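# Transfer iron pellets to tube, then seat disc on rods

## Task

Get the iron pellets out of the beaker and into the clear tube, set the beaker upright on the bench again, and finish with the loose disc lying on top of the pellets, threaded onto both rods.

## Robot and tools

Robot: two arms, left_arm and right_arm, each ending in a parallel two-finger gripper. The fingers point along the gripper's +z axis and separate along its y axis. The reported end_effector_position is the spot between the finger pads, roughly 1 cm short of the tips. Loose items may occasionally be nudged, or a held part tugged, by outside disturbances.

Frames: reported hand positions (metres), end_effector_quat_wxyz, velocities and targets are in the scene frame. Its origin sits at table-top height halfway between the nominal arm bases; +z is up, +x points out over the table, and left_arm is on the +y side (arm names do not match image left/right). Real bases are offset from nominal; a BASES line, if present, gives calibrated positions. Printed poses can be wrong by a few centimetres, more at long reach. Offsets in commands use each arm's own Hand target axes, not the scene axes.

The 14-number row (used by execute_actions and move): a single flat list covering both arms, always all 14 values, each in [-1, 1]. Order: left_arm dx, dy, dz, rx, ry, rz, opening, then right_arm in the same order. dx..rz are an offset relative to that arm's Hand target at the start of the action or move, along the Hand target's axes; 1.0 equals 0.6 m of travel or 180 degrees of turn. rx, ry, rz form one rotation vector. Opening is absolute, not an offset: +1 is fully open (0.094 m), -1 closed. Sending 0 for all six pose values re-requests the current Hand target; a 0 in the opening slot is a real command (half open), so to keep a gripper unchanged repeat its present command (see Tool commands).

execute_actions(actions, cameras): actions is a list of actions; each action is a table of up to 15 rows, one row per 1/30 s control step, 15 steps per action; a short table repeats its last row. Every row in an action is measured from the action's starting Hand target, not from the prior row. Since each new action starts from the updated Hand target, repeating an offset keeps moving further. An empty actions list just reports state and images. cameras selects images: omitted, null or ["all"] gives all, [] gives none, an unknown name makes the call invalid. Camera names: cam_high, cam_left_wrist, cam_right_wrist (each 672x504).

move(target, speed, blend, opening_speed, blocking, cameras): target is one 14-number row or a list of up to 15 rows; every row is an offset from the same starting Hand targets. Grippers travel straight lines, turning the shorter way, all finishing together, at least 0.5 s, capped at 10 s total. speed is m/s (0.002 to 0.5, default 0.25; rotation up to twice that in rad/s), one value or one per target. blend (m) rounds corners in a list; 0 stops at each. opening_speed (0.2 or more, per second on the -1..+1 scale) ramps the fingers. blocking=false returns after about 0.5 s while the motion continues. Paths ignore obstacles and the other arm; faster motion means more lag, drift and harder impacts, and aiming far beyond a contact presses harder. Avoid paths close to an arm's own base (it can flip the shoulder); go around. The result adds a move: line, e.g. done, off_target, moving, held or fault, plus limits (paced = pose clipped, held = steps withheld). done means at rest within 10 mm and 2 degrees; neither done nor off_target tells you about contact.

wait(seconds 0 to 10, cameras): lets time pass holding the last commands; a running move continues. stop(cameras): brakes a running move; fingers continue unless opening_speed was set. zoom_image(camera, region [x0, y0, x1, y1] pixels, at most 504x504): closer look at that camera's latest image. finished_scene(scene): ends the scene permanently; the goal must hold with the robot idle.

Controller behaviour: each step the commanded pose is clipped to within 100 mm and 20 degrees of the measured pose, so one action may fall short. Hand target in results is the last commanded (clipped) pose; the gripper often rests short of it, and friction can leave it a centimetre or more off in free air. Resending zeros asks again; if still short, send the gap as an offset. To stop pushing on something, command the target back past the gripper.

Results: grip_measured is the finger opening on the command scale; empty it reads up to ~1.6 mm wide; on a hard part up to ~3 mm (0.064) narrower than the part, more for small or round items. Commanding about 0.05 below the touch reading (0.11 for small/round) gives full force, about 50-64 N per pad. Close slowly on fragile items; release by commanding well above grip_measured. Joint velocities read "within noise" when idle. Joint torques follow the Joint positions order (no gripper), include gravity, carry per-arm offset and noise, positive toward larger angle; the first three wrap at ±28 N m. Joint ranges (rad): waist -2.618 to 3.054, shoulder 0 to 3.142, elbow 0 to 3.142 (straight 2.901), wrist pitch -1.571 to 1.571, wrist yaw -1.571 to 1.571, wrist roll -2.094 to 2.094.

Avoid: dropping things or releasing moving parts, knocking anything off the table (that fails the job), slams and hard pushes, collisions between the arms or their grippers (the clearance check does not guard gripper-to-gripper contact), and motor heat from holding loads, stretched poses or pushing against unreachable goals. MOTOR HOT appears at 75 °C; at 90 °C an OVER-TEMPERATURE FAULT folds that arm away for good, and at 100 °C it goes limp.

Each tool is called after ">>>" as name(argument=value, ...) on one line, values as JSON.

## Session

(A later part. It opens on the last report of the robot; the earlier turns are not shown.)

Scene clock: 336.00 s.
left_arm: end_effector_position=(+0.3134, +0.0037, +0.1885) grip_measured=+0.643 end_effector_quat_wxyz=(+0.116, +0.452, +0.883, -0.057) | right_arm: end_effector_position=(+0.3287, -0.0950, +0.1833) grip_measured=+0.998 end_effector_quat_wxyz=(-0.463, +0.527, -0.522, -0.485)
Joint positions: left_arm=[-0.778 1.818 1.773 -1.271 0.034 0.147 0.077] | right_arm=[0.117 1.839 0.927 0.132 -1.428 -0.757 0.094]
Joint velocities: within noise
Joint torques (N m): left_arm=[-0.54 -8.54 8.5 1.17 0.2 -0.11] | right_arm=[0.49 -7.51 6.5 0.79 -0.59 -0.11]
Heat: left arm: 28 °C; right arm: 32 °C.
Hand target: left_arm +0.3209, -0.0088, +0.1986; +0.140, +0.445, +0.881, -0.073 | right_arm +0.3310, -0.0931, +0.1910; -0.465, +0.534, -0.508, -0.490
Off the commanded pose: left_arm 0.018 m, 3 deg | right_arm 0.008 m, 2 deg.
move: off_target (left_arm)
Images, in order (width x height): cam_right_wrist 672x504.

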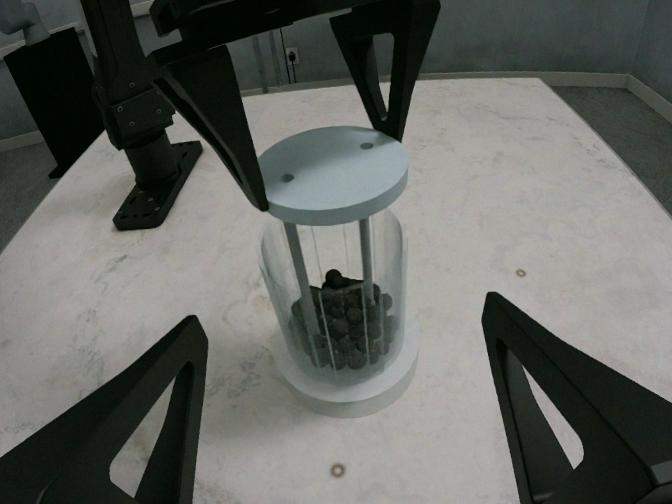

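>>> move(target=[0.0114, -0.0032, 0.0092, 0.0028, 0.0069, -0.0010, 0.5, 0, 0, 0, 0, 0, 0, 1.0], speed=0.02, cameras=["cam_right_wrist"])

Scene clock: 338.87 s.
left_arm: end_effector_position=(+0.3128, +0.0032, +0.1885) grip_measured=+0.643 end_effector_quat_wxyz=(+0.115, +0.451, +0.883, -0.059) | right_arm: end_effector_position=(+0.3287, -0.0950, +0.1833) grip_measured=+0.998 end_effector_quat_wxyz=(-0.463, +0.527, -0.522, -0.485)
Joint positions: left_arm=[-0.778 1.818 1.773 -1.271 0.039 0.144 0.077] | right_arm=[0.117 1.839 0.927 0.132 -1.428 -0.757 0.094]
Joint velocities: within noise
Joint torques (N m): left_arm=[-0.49 -8.85 5.96 1.15 0.1 -0.1] | right_arm=[0.58 -7.56 6.71 0.76 -0.59 -0.11]
Heat: left arm: 28 °C; right arm: 32 °C.
Hand target: left_arm +0.3165, -0.0061, +0.1912; +0.128, +0.445, +0.883, -0.073 | right_arm +0.3310, -0.0931, +0.1910; -0.465, +0.534, -0.508, -0.490
Off the commanded pose: left_arm 0.010 m, 2 deg | right_arm 0.008 m, 2 deg.
move: done
Images, in order (width x height): cam_right_wrist 672x504.

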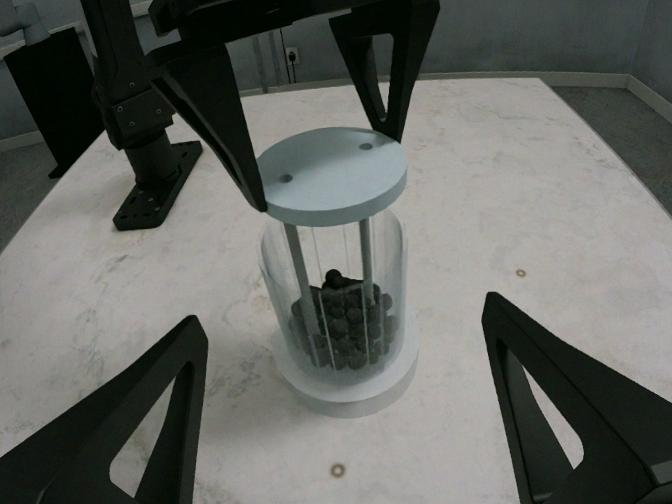

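>>> move(target=[0.0140, -0.0013, 0.0114, 0.0036, 0.0089, 0.0071, 0.5, 0, 0, 0, 0, 0, 0, 1.0], speed=0.02, cameras=["cam_right_wrist"])

Scene clock: 341.60 s.
left_arm: end_effector_position=(+0.3087, +0.0054, +0.1811) grip_measured=+0.643 end_effector_quat_wxyz=(+0.103, +0.451, +0.884, -0.059) | right_arm: end_effector_position=(+0.3287, -0.0950, +0.1833) grip_measured=+0.998 end_effector_quat_wxyz=(-0.463, +0.527, -0.522, -0.485)
Joint positions: left_arm=[-0.778 1.818 1.749 -1.269 0.046 0.144 0.077] | right_arm=[0.117 1.839 0.927 0.132 -1.428 -0.757 0.094]
Joint velocities: within noise
Joint torques (N m): left_arm=[-0.34 -8.49 5.64 1.12 0.22 0.08] | right_arm=[0.55 -7.58 6.63 0.75 -0.61 -0.11]
Heat: left arm: 28 °C; right arm: 32 °C.
Hand target: left_arm +0.3122, -0.0018, +0.1822; +0.114, +0.457, +0.879, -0.070 | right_arm +0.3310, -0.0931, +0.1910; -0.465, +0.534, -0.508, -0.490
Off the commanded pose: left_arm 0.008 m, 2 deg | right_arm 0.008 m, 2 deg.
move: done
Images, in order (width x height): cam_right_wrist 672x504.

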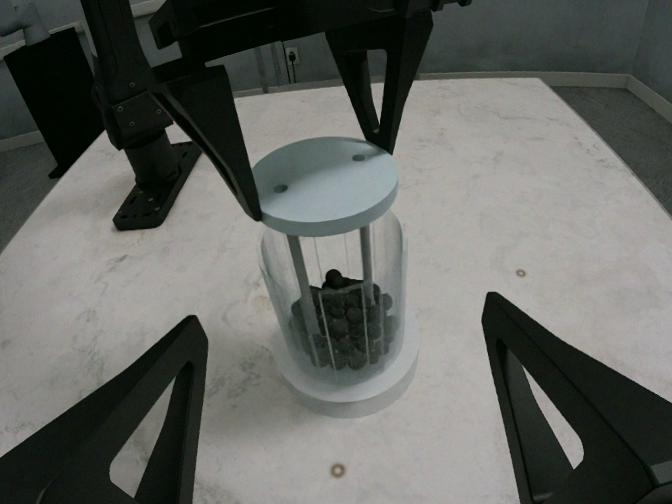

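>>> zoom_image(camera="cam_right_wrist", region=[266, 173, 296, 203])

>>> zoom_image(camera="cam_right_wrist", region=[344, 142, 374, 172])

>>> zoom_image(camera="cam_right_wrist", region=[280, 226, 310, 256])

>>> zoom_image(camera="cam_right_wrist", region=[350, 215, 380, 245])

Scaled by 16.800 from the camera's 672x504 image, which has a finer 960x720 frame.

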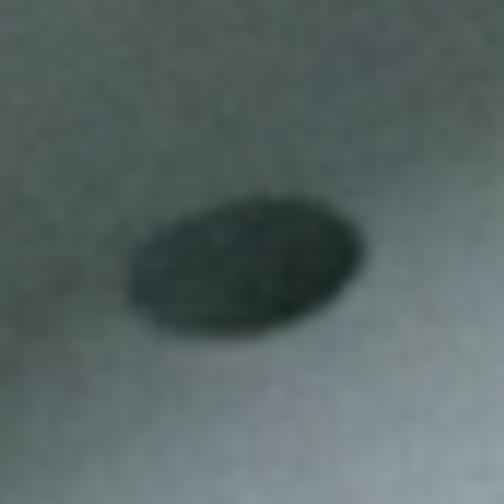

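Scaled by 16.800 from the camera's 672x504 image, which has a finer 960x720 frame.

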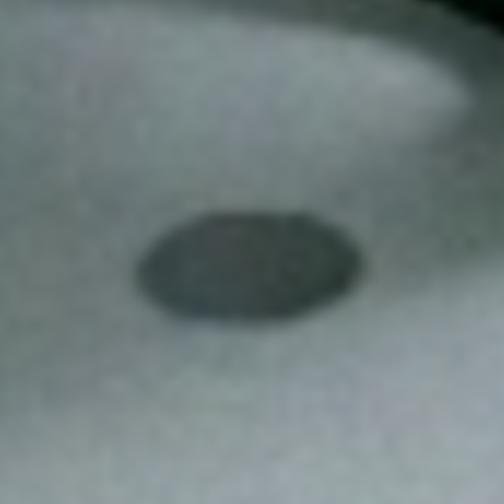

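Scaled by 16.800 from the camera's 672x504 image, which has a finer 960x720 frame.

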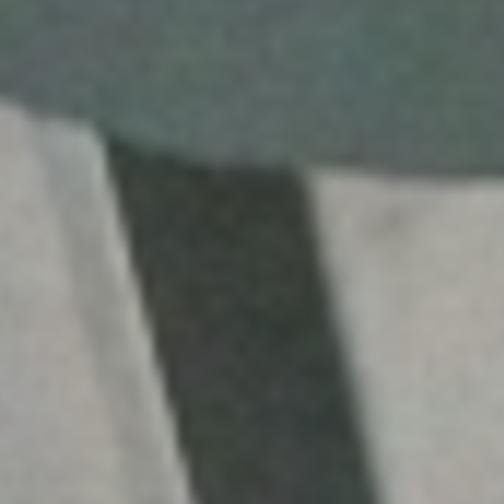

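Scaled by 16.800 from the camera's 672x504 image, which has a finer 960x720 frame.

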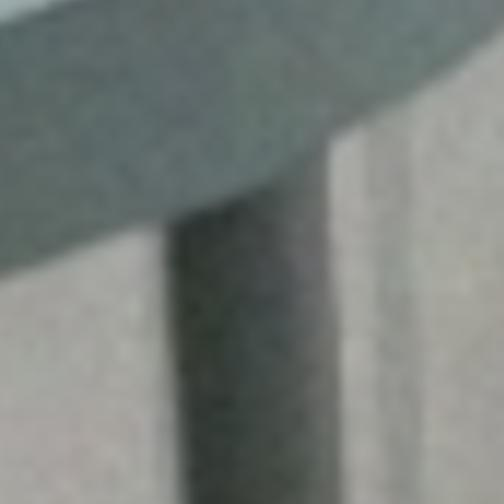

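>>> move(target=[-0.0013, 0.0013, 0.0052, -0.0002, -0.0012, 0.0001, 0.5, 0, 0, 0, 0, 0, 0, 1.0], speed=0.02, cameras=["cam_right_wrist"])

Scene clock: 344.83 s.
left_arm: end_effector_position=(+0.3091, +0.0050, +0.1804) grip_measured=+0.643 end_effector_quat_wxyz=(+0.103, +0.451, +0.885, -0.060) | right_arm: end_effector_position=(+0.3287, -0.0950, +0.1833) grip_measured=+0.998 end_effector_quat_wxyz=(-0.463, +0.527, -0.522, -0.485)
Joint positions: left_arm=[-0.776 1.818 1.746 -1.265 0.049 0.144 0.077] | right_arm=[0.117 1.839 0.927 0.132 -1.428 -0.757 0.094]
Joint velocities: within noise
Joint torques (N m): left_arm=[-0.12 -8.58 5.03 1.16 0.08 0.05] | right_arm=[0.57 -7.53 6.61 0.74 -0.59 -0.09]
Heat: left arm: 28 °C; right arm: 32 °C.
Hand target: left_arm +0.3137, -0.0026, +0.1794; +0.116, +0.457, +0.879, -0.070 | right_arm +0.3310, -0.0931, +0.1910; -0.465, +0.534, -0.508, -0.490
Off the commanded pose: left_arm 0.009 m, 2 deg | right_arm 0.008 m, 2 deg.
move: done
Images, in order (width x height): cam_right_wrist 672x504.

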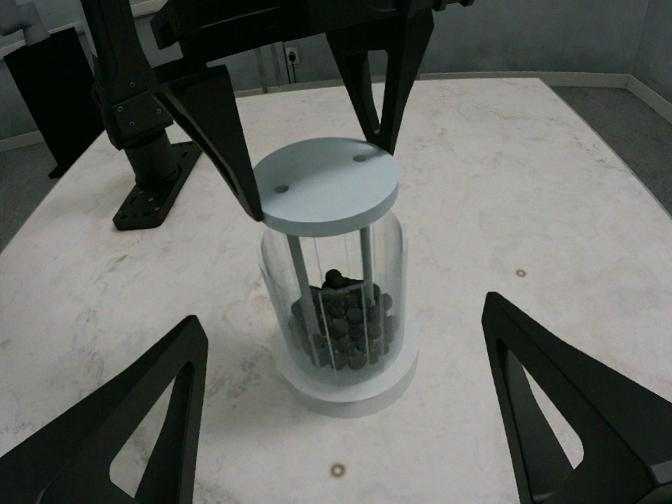

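>>> move(target=[0.0025, 0.0052, -0.0191, -0.0057, 0.0030, 0.0015, 0.5, 0, 0, 0, 0, 0, 0, 1.0], speed=0.03, cameras=[])

Scene clock: 348.50 s.
left_arm: end_effector_position=(+0.3090, +0.0051, +0.1808) grip_measured=+0.643 end_effector_quat_wxyz=(+0.104, +0.453, +0.883, -0.059) | right_arm: end_effector_position=(+0.3287, -0.0950, +0.1833) grip_measured=+0.998 end_effector_quat_wxyz=(-0.463, +0.527, -0.522, -0.485)
Joint positions: left_arm=[-0.778 1.818 1.747 -1.266 0.046 0.148 0.077] | right_arm=[0.117 1.839 0.927 0.132 -1.428 -0.757 0.094]
Joint velocities: left_arm=[-0.046 -0.002 -0.002 0.007 -0.081 -0.007 0] | right_arm=[within noise]
Joint torques (N m): left_arm=[0.09 -8.94 8.42 0.74 0.02 0.12] | right_arm=[0.51 -7.6 6.58 0.74 -0.57 -0.12]
Heat: left arm: 28 °C; right arm: 32 °C.
Hand target: left_arm +0.3138, +0.0030, +0.1900; +0.116, +0.458, +0.879, -0.060 | right_arm +0.3310, -0.0931, +0.1910; -0.465, +0.534, -0.508, -0.490
Off the commanded pose: left_arm 0.011 m, 2 deg | right_arm 0.008 m, 2 deg.
move: off_target (left_arm)
No camera images: "cameras" was empty.

>>> move(target=[0.0045, 0.0, -0.0060, 0.0, -0.0038, 0.0, 0.5, 0, 0, 0, 0, 0, 0, 1.0], speed=0.03, cameras=[])

Scene clock: 349.80 s.
left_arm: end_effector_position=(+0.3092, +0.0052, +0.1808) grip_measured=+0.643 end_effector_quat_wxyz=(+0.104, +0.454, +0.883, -0.058) | right_arm: end_effector_position=(+0.3287, -0.0950, +0.1833) grip_measured=+0.998 end_effector_quat_wxyz=(-0.463, +0.527, -0.522, -0.485)
Joint positions: left_arm=[-0.778 1.818 1.747 -1.266 0.045 0.15 0.077] | right_arm=[0.117 1.839 0.927 0.132 -1.428 -0.757 0.094]
Joint velocities: within noise
Joint torques (N m): left_arm=[0.44 -10.89 6.42 0.82 -0.01 0.09] | right_arm=[0.51 -7.47 6.58 0.77 -0.62 -0.07]
Heat: left arm: 28 °C; right arm: 32 °C.
Hand target: left_arm +0.3117, +0.0059, +0.1928; +0.122, +0.458, +0.879, -0.063 | right_arm +0.3310, -0.0931, +0.1910; -0.465, +0.534, -0.508, -0.490
Off the commanded pose: left_arm 0.012 m, 2 deg | right_arm 0.008 m, 2 deg.
move: off_target (left_arm)
No camera images: "cameras" was empty.

>>> move(target=[-0.0028, 0.0005, 0.0010, 0.0004, 0.0025, -0.0001, 0.5, 0, 0, 0, 0, 0, 0, 1.0], speed=0.03, cameras=[])

Scene clock: 352.10 s.
left_arm: end_effector_position=(+0.3092, +0.0052, +0.1808) grip_measured=+0.643 end_effector_quat_wxyz=(+0.104, +0.454, +0.883, -0.058) | right_arm: end_effector_position=(+0.3287, -0.0950, +0.1833) grip_measured=+0.998 end_effector_quat_wxyz=(-0.464, +0.527, -0.522, -0.485)
Joint positions: left_arm=[-0.778 1.818 1.747 -1.266 0.045 0.15 0.077] | right_arm=[0.117 1.839 0.927 0.132 -1.428 -0.758 0.094]
Joint velocities: within noise
Joint torques (N m): left_arm=[0.34 -9.66 8.25 0.71 0.04 0.07] | right_arm=[0.44 -7.49 6.63 0.75 -0.57 -0.11]
Heat: left arm: 28 °C; right arm: 32 °C.
Hand target: left_arm +0.3130, +0.0046, +0.1927; +0.118, +0.458, +0.879, -0.062 | right_arm +0.3310, -0.0931, +0.1910; -0.465, +0.534, -0.508, -0.490
Off the commanded pose: left_arm 0.012 m, 2 deg | right_arm 0.008 m, 2 deg.
move: off_target (left_arm)
No camera images: "cameras" was empty.

>>> move(target=[-0.0045, 0.0005, -0.0040, -0.0005, -0.0030, 0.0001, 0.5, 0, 0, 0, 0, 0, 0, 1.0], speed=0.03, cameras=[])

Scene clock: 353.63 s.
left_arm: end_effector_position=(+0.3105, +0.0040, +0.1836) grip_measured=+0.643 end_effector_quat_wxyz=(+0.108, +0.454, +0.883, -0.059) | right_arm: end_effector_position=(+0.3287, -0.0950, +0.1833) grip_measured=+0.998 end_effector_quat_wxyz=(-0.464, +0.527, -0.522, -0.485)
Joint positions: left_arm=[-0.778 1.818 1.757 -1.266 0.045 0.15 0.077] | right_arm=[0.117 1.839 0.927 0.132 -1.428 -0.758 0.094]
Joint velocities: within noise
Joint torques (N m): left_arm=[0.46 -9.72 8.51 0.74 0.02 0.04] | right_arm=[0.58 -7.5 6.58 0.74 -0.58 -0.11]
Heat: left arm: 28 °C; right arm: 32 °C.
Hand target: left_arm +0.3144, +0.0031, +0.1957; +0.122, +0.458, +0.878, -0.063 | right_arm +0.3310, -0.0931, +0.1910; -0.465, +0.534, -0.508, -0.490
Off the commanded pose: left_arm 0.013 m, 2 deg | right_arm 0.008 m, 2 deg.
move: off_target (left_arm)
No camera images: "cameras" was empty.

>>> move(target=[0.0004, 0.0030, -0.0001, -0.0028, 0.0005, 0.0008, 0.5, 0, 0, 0, 0, 0, 0, 1.0], speed=0.03, cameras=[])

Scene clock: 355.40 s.
left_arm: end_effector_position=(+0.3113, +0.0047, +0.1836) grip_measured=+0.643 end_effector_quat_wxyz=(+0.109, +0.455, +0.882, -0.056) | right_arm: end_effector_position=(+0.3287, -0.0950, +0.1833) grip_measured=+0.998 end_effector_quat_wxyz=(-0.464, +0.527, -0.522, -0.485)
Joint positions: left_arm=[-0.778 1.818 1.757 -1.266 0.039 0.153 0.077] | right_arm=[0.117 1.839 0.927 0.132 -1.428 -0.758 0.094]
Joint velocities: within noise
Joint torques (N m): left_arm=[0.4 -9.5 8.42 0.72 0.01 0.07] | right_arm=[0.61 -7.57 6.48 0.73 -0.57 -0.13]
Heat: left arm: 28 °C; right arm: 32 °C.
Hand target: left_arm +0.3157, +0.0044, +0.1957; +0.124, +0.458, +0.878, -0.059 | right_arm +0.3310, -0.0931, +0.1910; -0.465, +0.534, -0.508, -0.490
Off the commanded pose: left_arm 0.013 m, 2 deg | right_arm 0.008 m, 2 deg.
move: off_target (left_arm)
No camera images: "cameras" was empty.

>>> move(target=[0.0288, -0.0041, 0.0235, 0.0033, 0.0185, -0.0007, 0.5, 0, 0, 0, 0, 0, 0, 1.0], speed=0.03, cameras=["cam_right_wrist"])

Scene clock: 358.03 s.
left_arm: end_effector_position=(+0.3103, +0.0066, +0.1799) grip_measured=+0.643 end_effector_quat_wxyz=(+0.105, +0.458, +0.881, -0.053) | right_arm: end_effector_position=(+0.3287, -0.0950, +0.1833) grip_measured=+0.998 end_effector_quat_wxyz=(-0.464, +0.527, -0.522, -0.485)
Joint positions: left_arm=[-0.778 1.818 1.744 -1.265 0.035 0.159 0.077] | right_arm=[0.117 1.839 0.927 0.132 -1.428 -0.758 0.094]
Joint velocities: within noise
Joint torques (N m): left_arm=[0.31 -9.87 4.19 0.73 0.03 0.04] | right_arm=[0.47 -7.56 6.48 0.72 -0.6 -0.12]
Heat: left arm: 28 °C; right arm: 32 °C.
Hand target: left_arm +0.3065, +0.0136, +0.1774; +0.096, +0.459, +0.882, -0.050 | right_arm +0.3310, -0.0931, +0.1910; -0.465, +0.534, -0.508, -0.490
Off the commanded pose: left_arm 0.008 m, 1 deg | right_arm 0.008 m, 2 deg.
move: done
Images, in order (width x height): cam_right_wrist 672x504.

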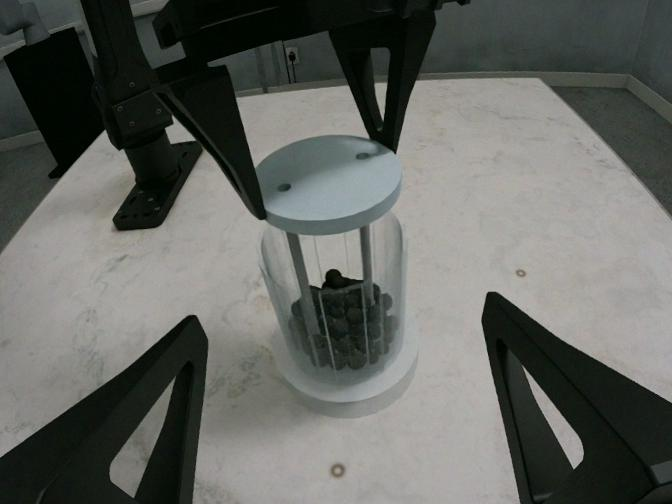

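>>> zoom_image(camera="cam_right_wrist", region=[270, 172, 300, 202])

>>> zoom_image(camera="cam_right_wrist", region=[347, 140, 377, 170])

>>> zoom_image(camera="cam_right_wrist", region=[280, 226, 310, 256])

>>> zoom_image(camera="cam_right_wrist", region=[350, 215, 380, 245])

Scaled by 16.800 from the camera's 672x504 image, which has a finer 960x720 frame.

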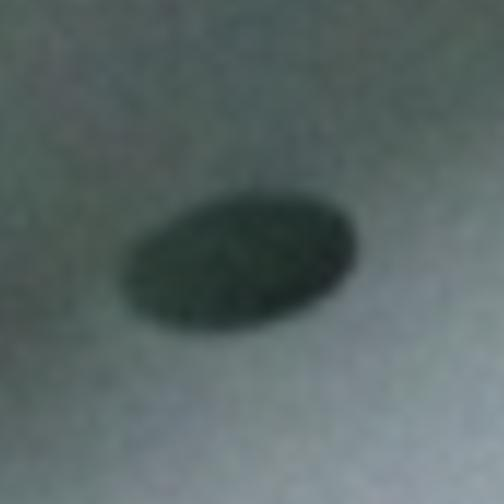

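Scaled by 16.800 from the camera's 672x504 image, which has a finer 960x720 frame.

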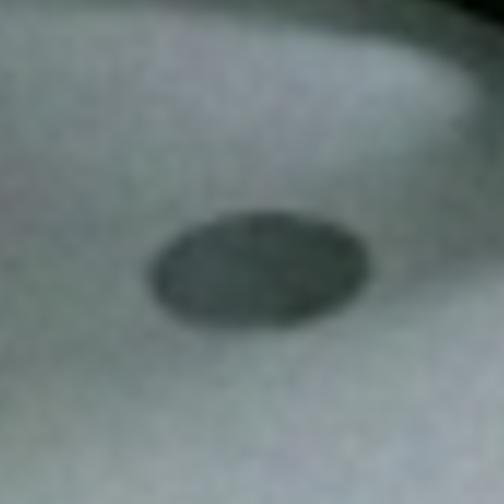

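Scaled by 16.800 from the camera's 672x504 image, which has a finer 960x720 frame.

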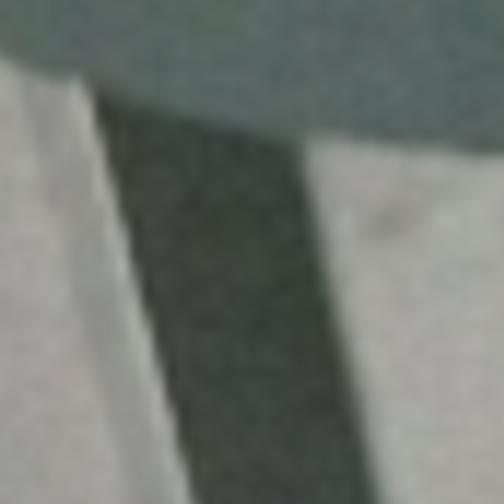

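Scaled by 16.800 from the camera's 672x504 image, which has a finer 960x720 frame.

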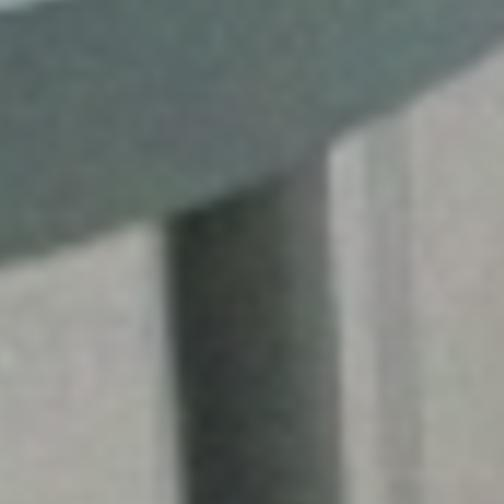

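>>> move(target=[-0.0245, -0.0034, -0.0255, 0.0033, -0.0168, -0.0007, 0.5, 0, 0, 0, 0, 0, 0, 1.0], speed=0.03, cameras=[])

Scene clock: 363.10 s.
left_arm: end_effector_position=(+0.3101, +0.0051, +0.1833) grip_measured=+0.643 end_effector_quat_wxyz=(+0.107, +0.458, +0.881, -0.057) | right_arm: end_effector_position=(+0.3287, -0.0950, +0.1833) grip_measured=+0.998 end_effector_quat_wxyz=(-0.464, +0.527, -0.522, -0.485)
Joint positions: left_arm=[-0.778 1.818 1.757 -1.271 0.042 0.159 0.077] | right_arm=[0.117 1.839 0.927 0.132 -1.428 -0.758 0.094]
Joint velocities: within noise
Joint torques (N m): left_arm=[0.27 -9.62 8.49 0.72 0.14 -0.01] | right_arm=[0.57 -7.54 6.61 0.76 -0.58 -0.1]
Heat: left arm: 28 °C; right arm: 32 °C.
Hand target: left_arm +0.3112, +0.0033, +0.1955; +0.117, +0.457, +0.879, -0.067 | right_arm +0.3310, -0.0931, +0.1910; -0.465, +0.534, -0.508, -0.490
Off the commanded pose: left_arm 0.012 m, 2 deg | right_arm 0.008 m, 2 deg.
move: off_target (left_arm)
No camera images: "cameras" was empty.

>>> move(target=[0.0126, 0.0040, 0.0231, -0.0031, 0.0077, 0.0008, 0.5, 0, 0, 0, 0, 0, 0, 1.0], speed=0.03, cameras=["cam_right_wrist"])

Scene clock: 365.13 s.
left_arm: end_effector_position=(+0.3087, +0.0066, +0.1773) grip_measured=+0.643 end_effector_quat_wxyz=(+0.101, +0.459, +0.881, -0.055) | right_arm: end_effector_position=(+0.3287, -0.0950, +0.1833) grip_measured=+0.998 end_effector_quat_wxyz=(-0.464, +0.527, -0.522, -0.485)
Joint positions: left_arm=[-0.778 1.818 1.735 -1.261 0.042 0.161 0.077] | right_arm=[0.117 1.839 0.927 0.132 -1.428 -0.758 0.094]
Joint velocities: within noise
Joint torques (N m): left_arm=[0.47 -9.43 5.7 0.88 0.07 0] | right_arm=[0.35 -7.61 6.57 0.77 -0.59 -0.12]
Heat: left arm: 28 °C; right arm: 32 °C.
Hand target: left_arm +0.3110, +0.0076, +0.1801; +0.108, +0.459, +0.880, -0.057 | right_arm +0.3310, -0.0931, +0.1910; -0.465, +0.534, -0.508, -0.490
Off the commanded pose: left_arm 0.004 m, 1 deg | right_arm 0.008 m, 2 deg.
move: done
Images, in order (width x height): cam_right_wrist 672x504.

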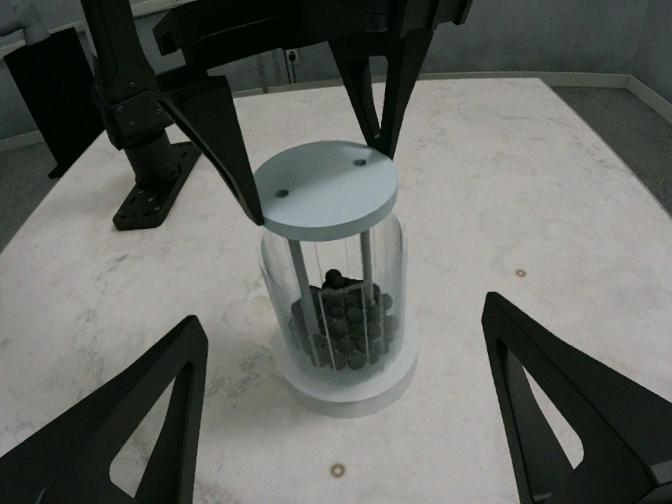

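>>> zoom_image(camera="cam_right_wrist", region=[268, 177, 298, 207])

>>> zoom_image(camera="cam_right_wrist", region=[345, 146, 375, 176])

>>> zoom_image(camera="cam_right_wrist", region=[250, 130, 410, 270])

Scaled by 16.800 from the camera's 672x504 image, which has a finer 960x720 frame.

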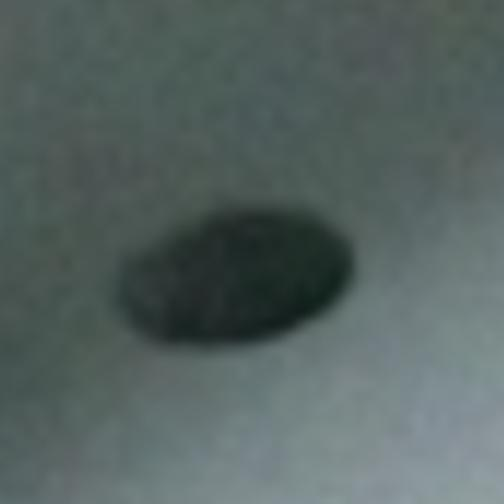

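Scaled by 16.800 from the camera's 672x504 image, which has a finer 960x720 frame.

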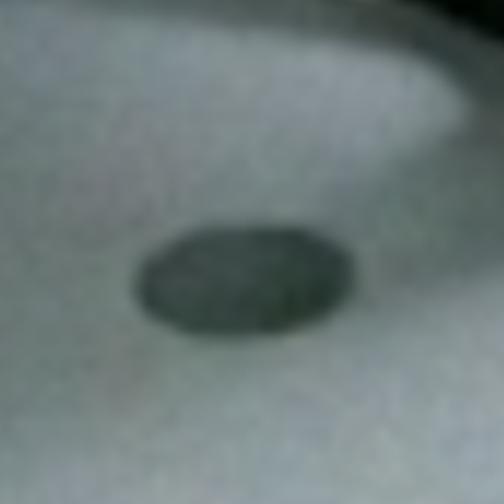

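Scaled by 3.150 from the camera's 672x504 image, which has a finer 960x720 frame.

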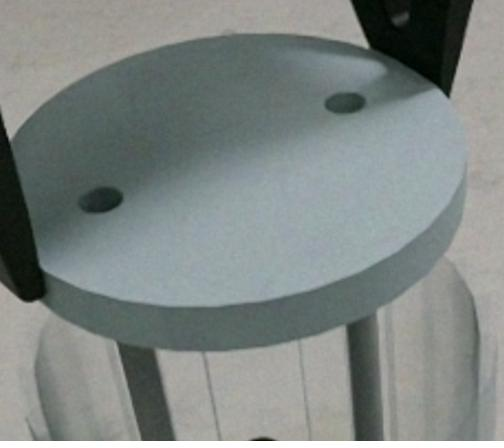

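>>> move(target=[-0.0021, 0.0016, 0.0272, 0.0001, 0.0006, 0.0, 0.5, 0, 0, 0, 0, 0, 0, 1.0], speed=0.03, cameras=["cam_right_wrist"])

Scene clock: 367.80 s.
left_arm: end_effector_position=(+0.3087, +0.0065, +0.1654) grip_measured=+0.643 end_effector_quat_wxyz=(+0.098, +0.459, +0.881, -0.054) | right_arm: end_effector_position=(+0.3287, -0.0950, +0.1833) grip_measured=+0.998 end_effector_quat_wxyz=(-0.464, +0.527, -0.522, -0.485)
Joint positions: left_arm=[-0.778 1.818 1.689 -1.222 0.042 0.161 0.077] | right_arm=[0.117 1.839 0.927 0.132 -1.428 -0.758 0.094]
Joint velocities: within noise
Joint torques (N m): left_arm=[0.62 -8.21 5.65 1.04 0 0.05] | right_arm=[0.69 -7.51 6.54 0.72 -0.59 -0.11]
Heat: left arm: 28 °C; right arm: 32 °C.
Hand target: left_arm +0.3147, +0.0038, +0.1646; +0.107, +0.459, +0.880, -0.057 | right_arm +0.3310, -0.0931, +0.1910; -0.465, +0.534, -0.508, -0.490
Off the commanded pose: left_arm 0.007 m, 1 deg | right_arm 0.008 m, 2 deg.
move: done
Images, in order (width x height): cam_right_wrist 672x504.

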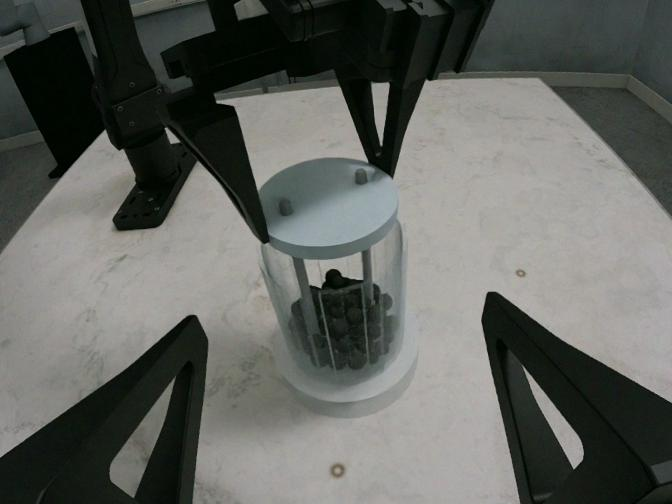

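>>> move(target=[0.0081, 0.0, 0.0323, 0.0005, 0.0025, -0.0001, 0.5, 0, 0, 0, 0, 0, 0, 1.0], speed=0.04, cameras=["cam_right_wrist"])

Scene clock: 371.77 s.
left_arm: end_effector_position=(+0.3092, +0.0061, +0.1467) grip_measured=+0.643 end_effector_quat_wxyz=(+0.097, +0.459, +0.882, -0.053) | right_arm: end_effector_position=(+0.3287, -0.0950, +0.1833) grip_measured=+0.998 end_effector_quat_wxyz=(-0.464, +0.527, -0.522, -0.485)
Joint positions: left_arm=[-0.778 1.818 1.615 -1.151 0.042 0.161 0.077] | right_arm=[0.117 1.839 0.927 0.132 -1.428 -0.758 0.094]
Joint velocities: within noise
Joint torques (N m): left_arm=[0.54 -8.18 5.39 1.01 0.02 0.06] | right_arm=[0.49 -7.42 6.67 0.78 -0.58 -0.11]
Heat: left arm: 28 °C; right arm: 32 °C.
Hand target: left_arm +0.3147, +0.0039, +0.1446; +0.103, +0.459, +0.881, -0.055 | right_arm +0.3310, -0.0931, +0.1910; -0.465, +0.534, -0.508, -0.490
Off the commanded pose: left_arm 0.006 m, 1 deg | right_arm 0.008 m, 2 deg.
move: done
Images, in order (width x height): cam_right_wrist 672x504.

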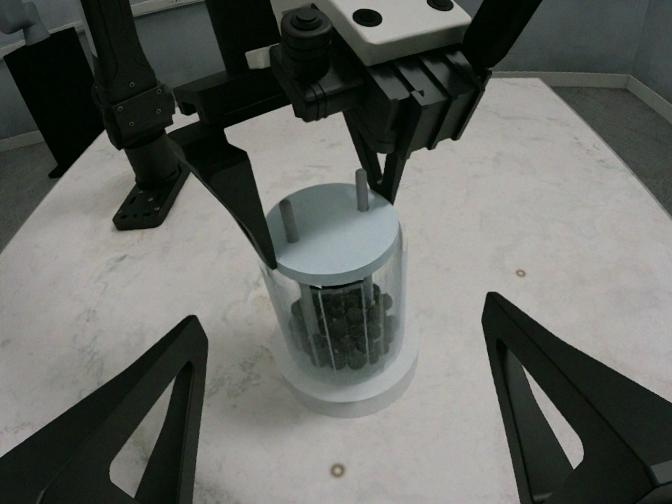

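>>> zoom_image(camera="cam_right_wrist", region=[240, 150, 430, 320])

Scaled by 2.653 from the camera's 672x504 image, which has a finer 960x720 frame.

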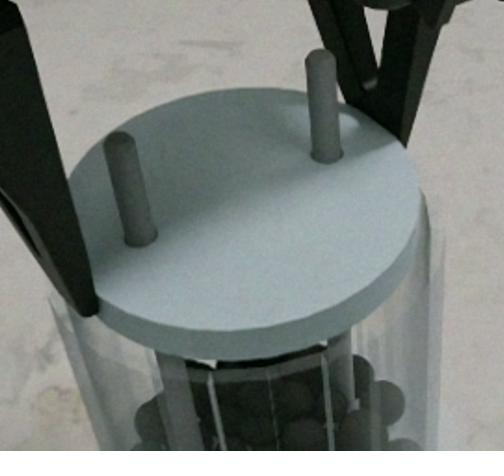

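>>> zoom_image(camera="cam_right_wrist", region=[245, 225, 305, 305])

>>> zoom_image(camera="cam_right_wrist", region=[370, 200, 420, 270])

Scaled by 6.300 from the camera's 672x504 image, which has a finer 960x720 frame.

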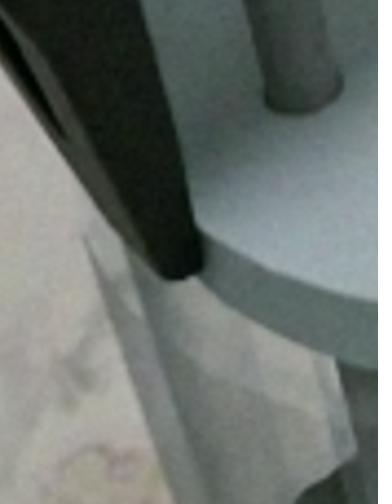

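Scaled by 7.200 from the camera's 672x504 image, which has a finer 960x720 frame.

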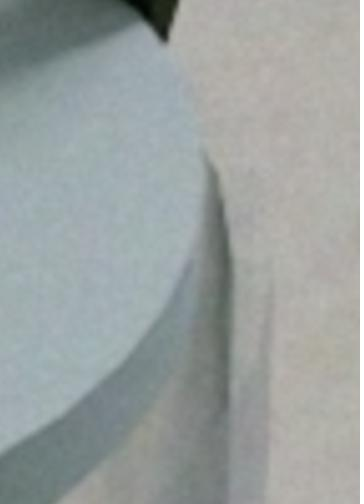

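>>> move(target=[0.0040, 0.0, 0.0162, 0.0002, 0.0012, 0.0, 0.5, 0, 0, 0, 0, 0, 0, 1.0], speed=0.03, cameras=["cam_right_wrist", "cam_left_wrist"])

>>> zoom_image(camera="cam_right_wrist", region=[235, 180, 435, 330])

Scene clock: 376.57 s.
left_arm: end_effector_position=(+0.3089, +0.0047, +0.1442) grip_measured=+0.643 end_effector_quat_wxyz=(+0.098, +0.460, +0.881, -0.055) | right_arm: end_effector_position=(+0.3287, -0.0950, +0.1833) grip_measured=+0.998 end_effector_quat_wxyz=(-0.464, +0.527, -0.522, -0.485)
Joint positions: left_arm=[-0.779 1.818 1.605 -1.137 0.045 0.161 0.077] | right_arm=[0.117 1.839 0.927 0.132 -1.428 -0.758 0.094]
Joint velocities: within noise
Joint torques (N m): left_arm=[0.51 -8.16 3.74 1.21 0.05 0.04] | right_arm=[0.57 -7.47 6.6 0.74 -0.59 -0.11]
Heat: left arm: 28 °C; right arm: 32 °C.
Hand target: left_arm +0.3146, +0.0039, +0.1346; +0.102, +0.459, +0.881, -0.055 | right_arm +0.3310, -0.0931, +0.1910; -0.465, +0.534, -0.508, -0.490
Off the commanded pose: left_arm 0.011 m, 0 deg | right_arm 0.008 m, 2 deg.
move: off_target (left_arm)
Images, in order (width x height): cam_left_wrist 672x504, cam_right_wrist 672x504.

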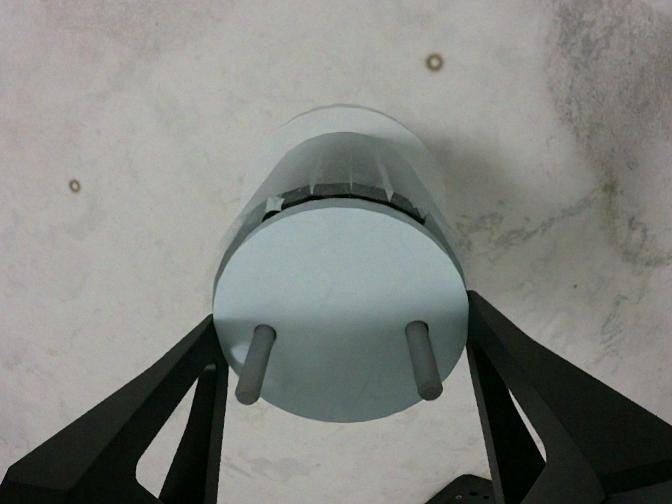

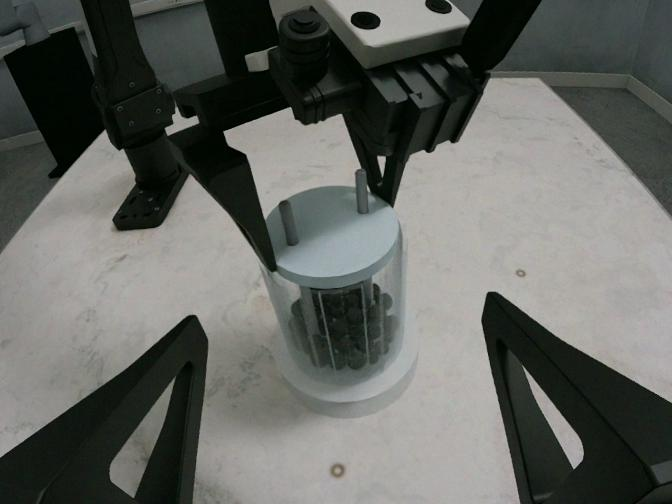

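Scaled by 2.520 from the camera's 672x504 image, which has a finer 960x720 frame.

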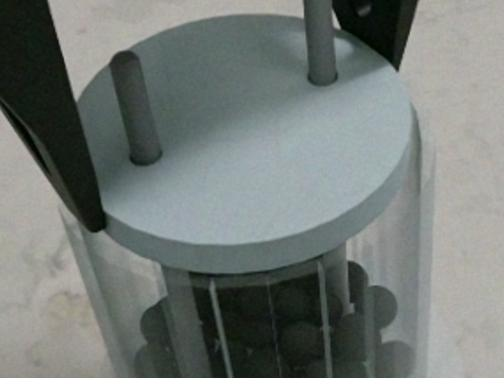

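>>> zoom_image(camera="cam_right_wrist", region=[272, 195, 312, 255])

>>> zoom_image(camera="cam_right_wrist", region=[345, 165, 385, 225])

>>> zoom_image(camera="cam_left_wrist", region=[200, 280, 480, 430])

Scaled by 8.400 from the camera's 672x504 image, which has a finer 960x720 frame.

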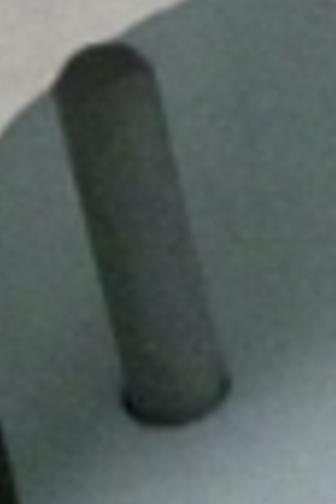

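Scaled by 8.400 from the camera's 672x504 image, which has a finer 960x720 frame.

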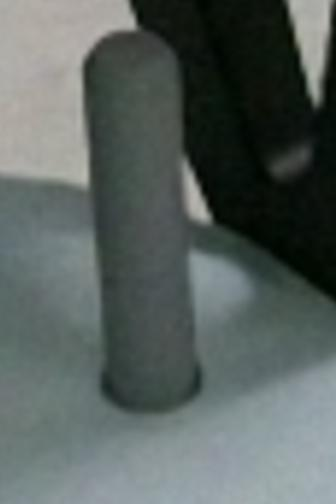

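Scaled by 1.800 from the camera's 672x504 image, which has a finer 960x720 frame.

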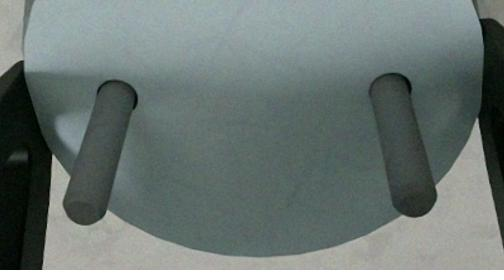

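>>> move(target=[0, 0, 0, 0, 0, 0, 0.5, 0, 0, 0, 0, 0, 0, 1.0], speed=0.03, cameras=[])

Scene clock: 379.20 s.
left_arm: end_effector_position=(+0.3089, +0.0047, +0.1442) grip_measured=+0.643 end_effector_quat_wxyz=(+0.098, +0.460, +0.881, -0.055) | right_arm: end_effector_position=(+0.3287, -0.0950, +0.1833) grip_measured=+0.998 end_effector_quat_wxyz=(-0.464, +0.527, -0.522, -0.485)
Joint positions: left_arm=[-0.779 1.818 1.605 -1.137 0.045 0.161 0.077] | right_arm=[0.117 1.839 0.927 0.132 -1.428 -0.758 0.094]
Joint velocities: within noise
Joint torques (N m): left_arm=[0.25 -7.97 3.95 1.25 -0.01 0.02] | right_arm=[0.55 -7.58 6.61 0.76 -0.61 -0.11]
Heat: left arm: 28 °C; right arm: 32 °C.
Hand target: left_arm +0.3146, +0.0039, +0.1346; +0.102, +0.459, +0.881, -0.055 | right_arm +0.3310, -0.0931, +0.1910; -0.465, +0.534, -0.508, -0.490
Off the commanded pose: left_arm 0.011 m, 0 deg | right_arm 0.008 m, 2 deg.
move: off_target (left_arm)
No camera images: "cameras" was empty.

>>> move(target=[0.0012, 0.0002, 0.0085, 0, 0, 0, 0.5, 0, 0, 0, 0, 0, 0, 1.0], speed=0.03, cameras=[])

Scene clock: 381.60 s.
left_arm: end_effector_position=(+0.3087, +0.0045, +0.1430) grip_measured=+0.643 end_effector_quat_wxyz=(+0.097, +0.457, +0.882, -0.064) | right_arm: end_effector_position=(+0.3287, -0.0950, +0.1833) grip_measured=+0.998 end_effector_quat_wxyz=(-0.464, +0.527, -0.522, -0.485)
Joint positions: left_arm=[-0.772 1.813 1.592 -1.125 0.063 0.161 0.077] | right_arm=[0.117 1.839 0.927 0.132 -1.428 -0.758 0.094]
Joint velocities: within noise
Joint torques (N m): left_arm=[0.57 -7.57 3.26 1.28 -0.09 0.05] | right_arm=[0.49 -7.56 6.49 0.73 -0.59 -0.1]
Heat: left arm: 28 °C; right arm: 32 °C.
Hand target: left_arm +0.3150, +0.0036, +0.1295; +0.102, +0.459, +0.881, -0.055 | right_arm +0.3310, -0.0931, +0.1910; -0.465, +0.534, -0.508, -0.490
Off the commanded pose: left_arm 0.015 m, 1 deg | right_arm 0.008 m, 2 deg.
move: off_target (left_arm)
No camera images: "cameras" was empty.

>>> execute_actions(actions=[], cameras=["cam_right_wrist"])

>>> zoom_image(camera="cam_right_wrist", region=[250, 240, 310, 300])

>>> zoom_image(camera="cam_right_wrist", region=[235, 150, 435, 350])

Scene clock: 382.33 s.
left_arm: end_effector_position=(+0.3090, +0.0042, +0.1431) grip_measured=+0.643 end_effector_quat_wxyz=(+0.098, +0.457, +0.882, -0.065) | right_arm: end_effector_position=(+0.3287, -0.0950, +0.1833) grip_measured=+0.998 end_effector_quat_wxyz=(-0.464, +0.527, -0.522, -0.485)
Joint positions: left_arm=[-0.772 1.813 1.592 -1.123 0.063 0.161 0.077] | right_arm=[0.117 1.839 0.927 0.132 -1.428 -0.758 0.094]
Joint velocities: within noise
Joint torques (N m): left_arm=[0.31 -7.68 3.32 1.24 -0.15 0.07] | right_arm=[0.53 -7.51 6.53 0.78 -0.6 -0.1]
Heat: left arm: 28 °C; right arm: 32 °C.
Hand target: left_arm +0.3150, +0.0036, +0.1295; +0.102, +0.459, +0.881, -0.055 | right_arm +0.3310, -0.0931, +0.1910; -0.465, +0.534, -0.508, -0.490
Tool commands: left_gripper/opening=+0.5 right_gripper/opening=+1.0
Off the commanded pose: left_arm 0.015 m, 1 deg | right_arm 0.008 m, 2 deg.
Images, in order (width x height): cam_right_wrist 672x504.

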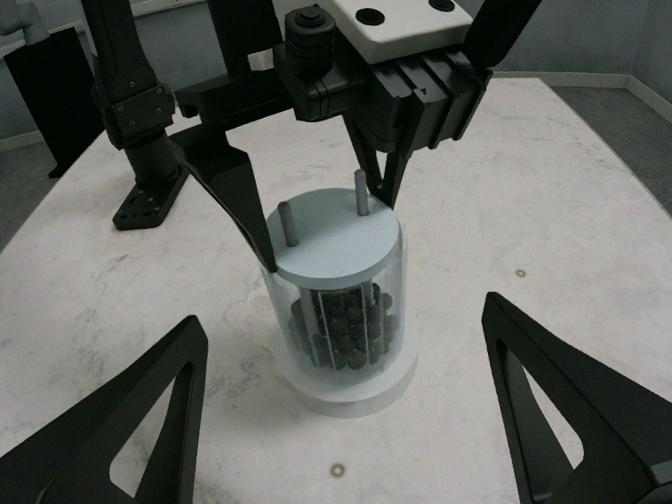

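Scaled by 8.400 from the camera's 672x504 image, which has a finer 960x720 frame.

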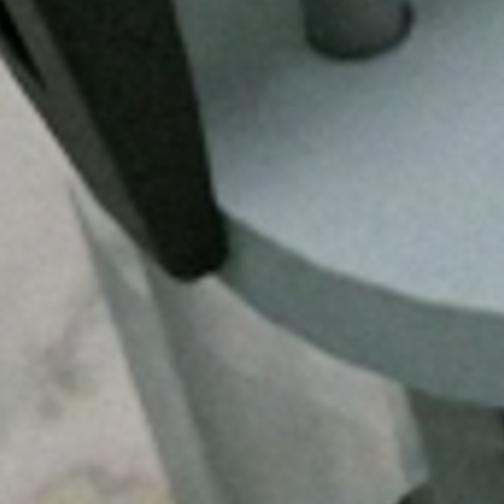

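Scaled by 2.520 from the camera's 672x504 image, which has a finer 960x720 frame.

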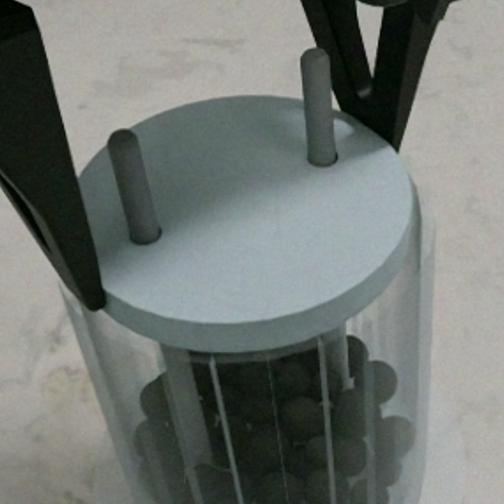

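>>> execute_actions(actions=[])

Scene clock: 384.43 s.
left_arm: end_effector_position=(+0.3090, +0.0042, +0.1431) grip_measured=+0.643 end_effector_quat_wxyz=(+0.098, +0.457, +0.882, -0.065) | right_arm: end_effector_position=(+0.3287, -0.0950, +0.1833) grip_measured=+0.998 end_effector_quat_wxyz=(-0.464, +0.527, -0.522, -0.485)
Joint positions: left_arm=[-0.772 1.813 1.592 -1.123 0.063 0.161 0.077] | right_arm=[0.117 1.839 0.927 0.132 -1.428 -0.758 0.094]
Joint velocities: within noise
Joint torques (N m): left_arm=[0.62 -7.32 3.21 1.26 -0.11 0.05] | right_arm=[0.59 -7.51 6.63 0.75 -0.59 -0.11]
Heat: left arm: 27 °C; right arm: 32 °C.
Hand target: left_arm +0.3150, +0.0036, +0.1295; +0.102, +0.459, +0.881, -0.055 | right_arm +0.3310, -0.0931, +0.1910; -0.465, +0.534, -0.508, -0.490
Tool commands: left_gripper/opening=+0.5 right_gripper/opening=+1.0
Off the commanded pose: left_arm 0.015 m, 1 deg | right_arm 0.008 m, 2 deg.

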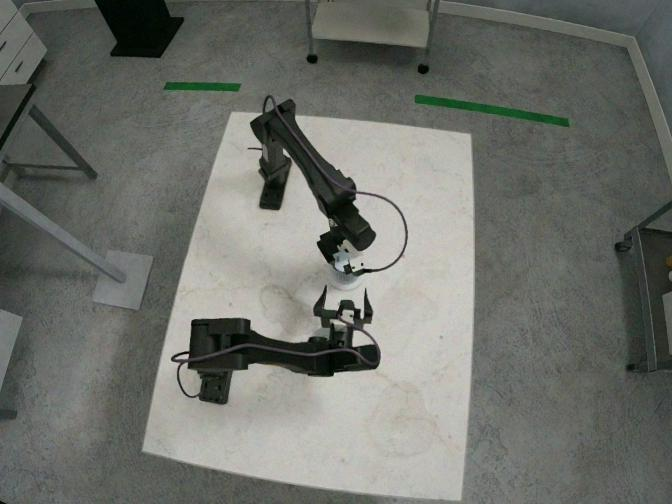

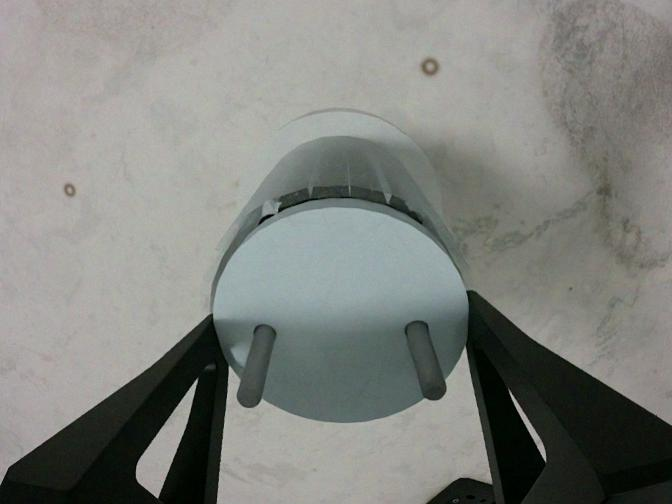

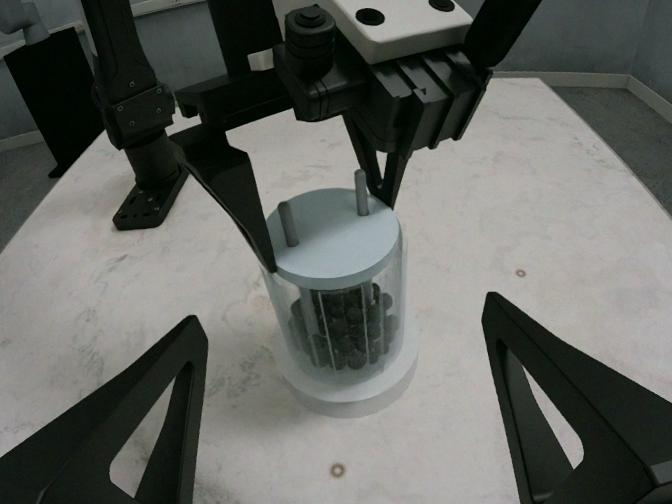

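>>> zoom_image(camera="cam_right_wrist", region=[235, 160, 435, 310])

>>> zoom_image(camera="cam_left_wrist", region=[190, 90, 490, 430])

Scaled by 2.520 from the camera's 672x504 image, which has a finer 960x720 frame.

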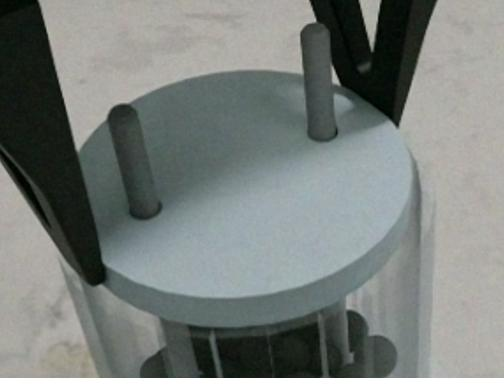

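Scaled by 1.482 from the camera's 672x504 image, which has a finer 960x720 frame.

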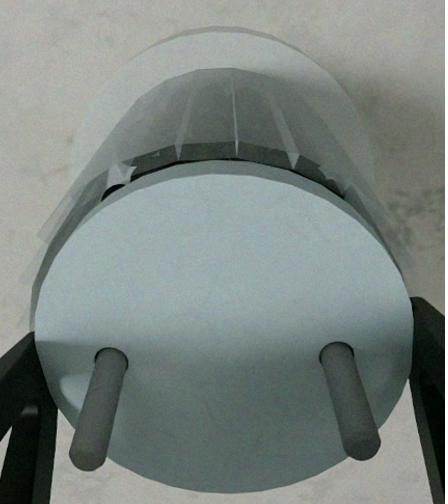

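>>> zoom_image(camera="cam_right_wrist", region=[250, 250, 330, 310])

>>> zoom_image(camera="cam_right_wrist", region=[350, 200, 430, 260])

Scaled by 6.300 from the camera's 672x504 image, which has a finer 960x720 frame.

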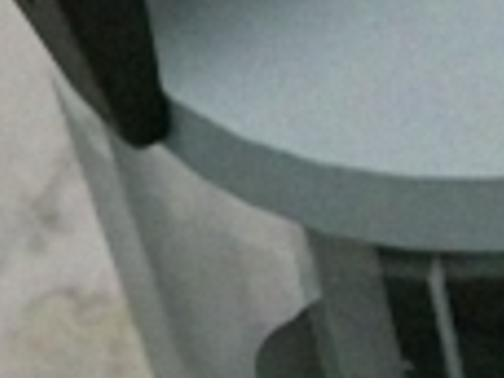

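Scaled by 6.300 from the camera's 672x504 image, which has a finer 960x720 frame.

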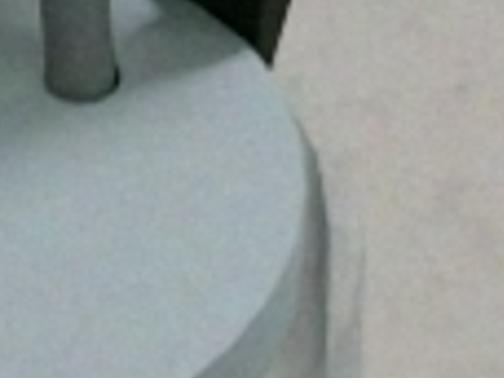

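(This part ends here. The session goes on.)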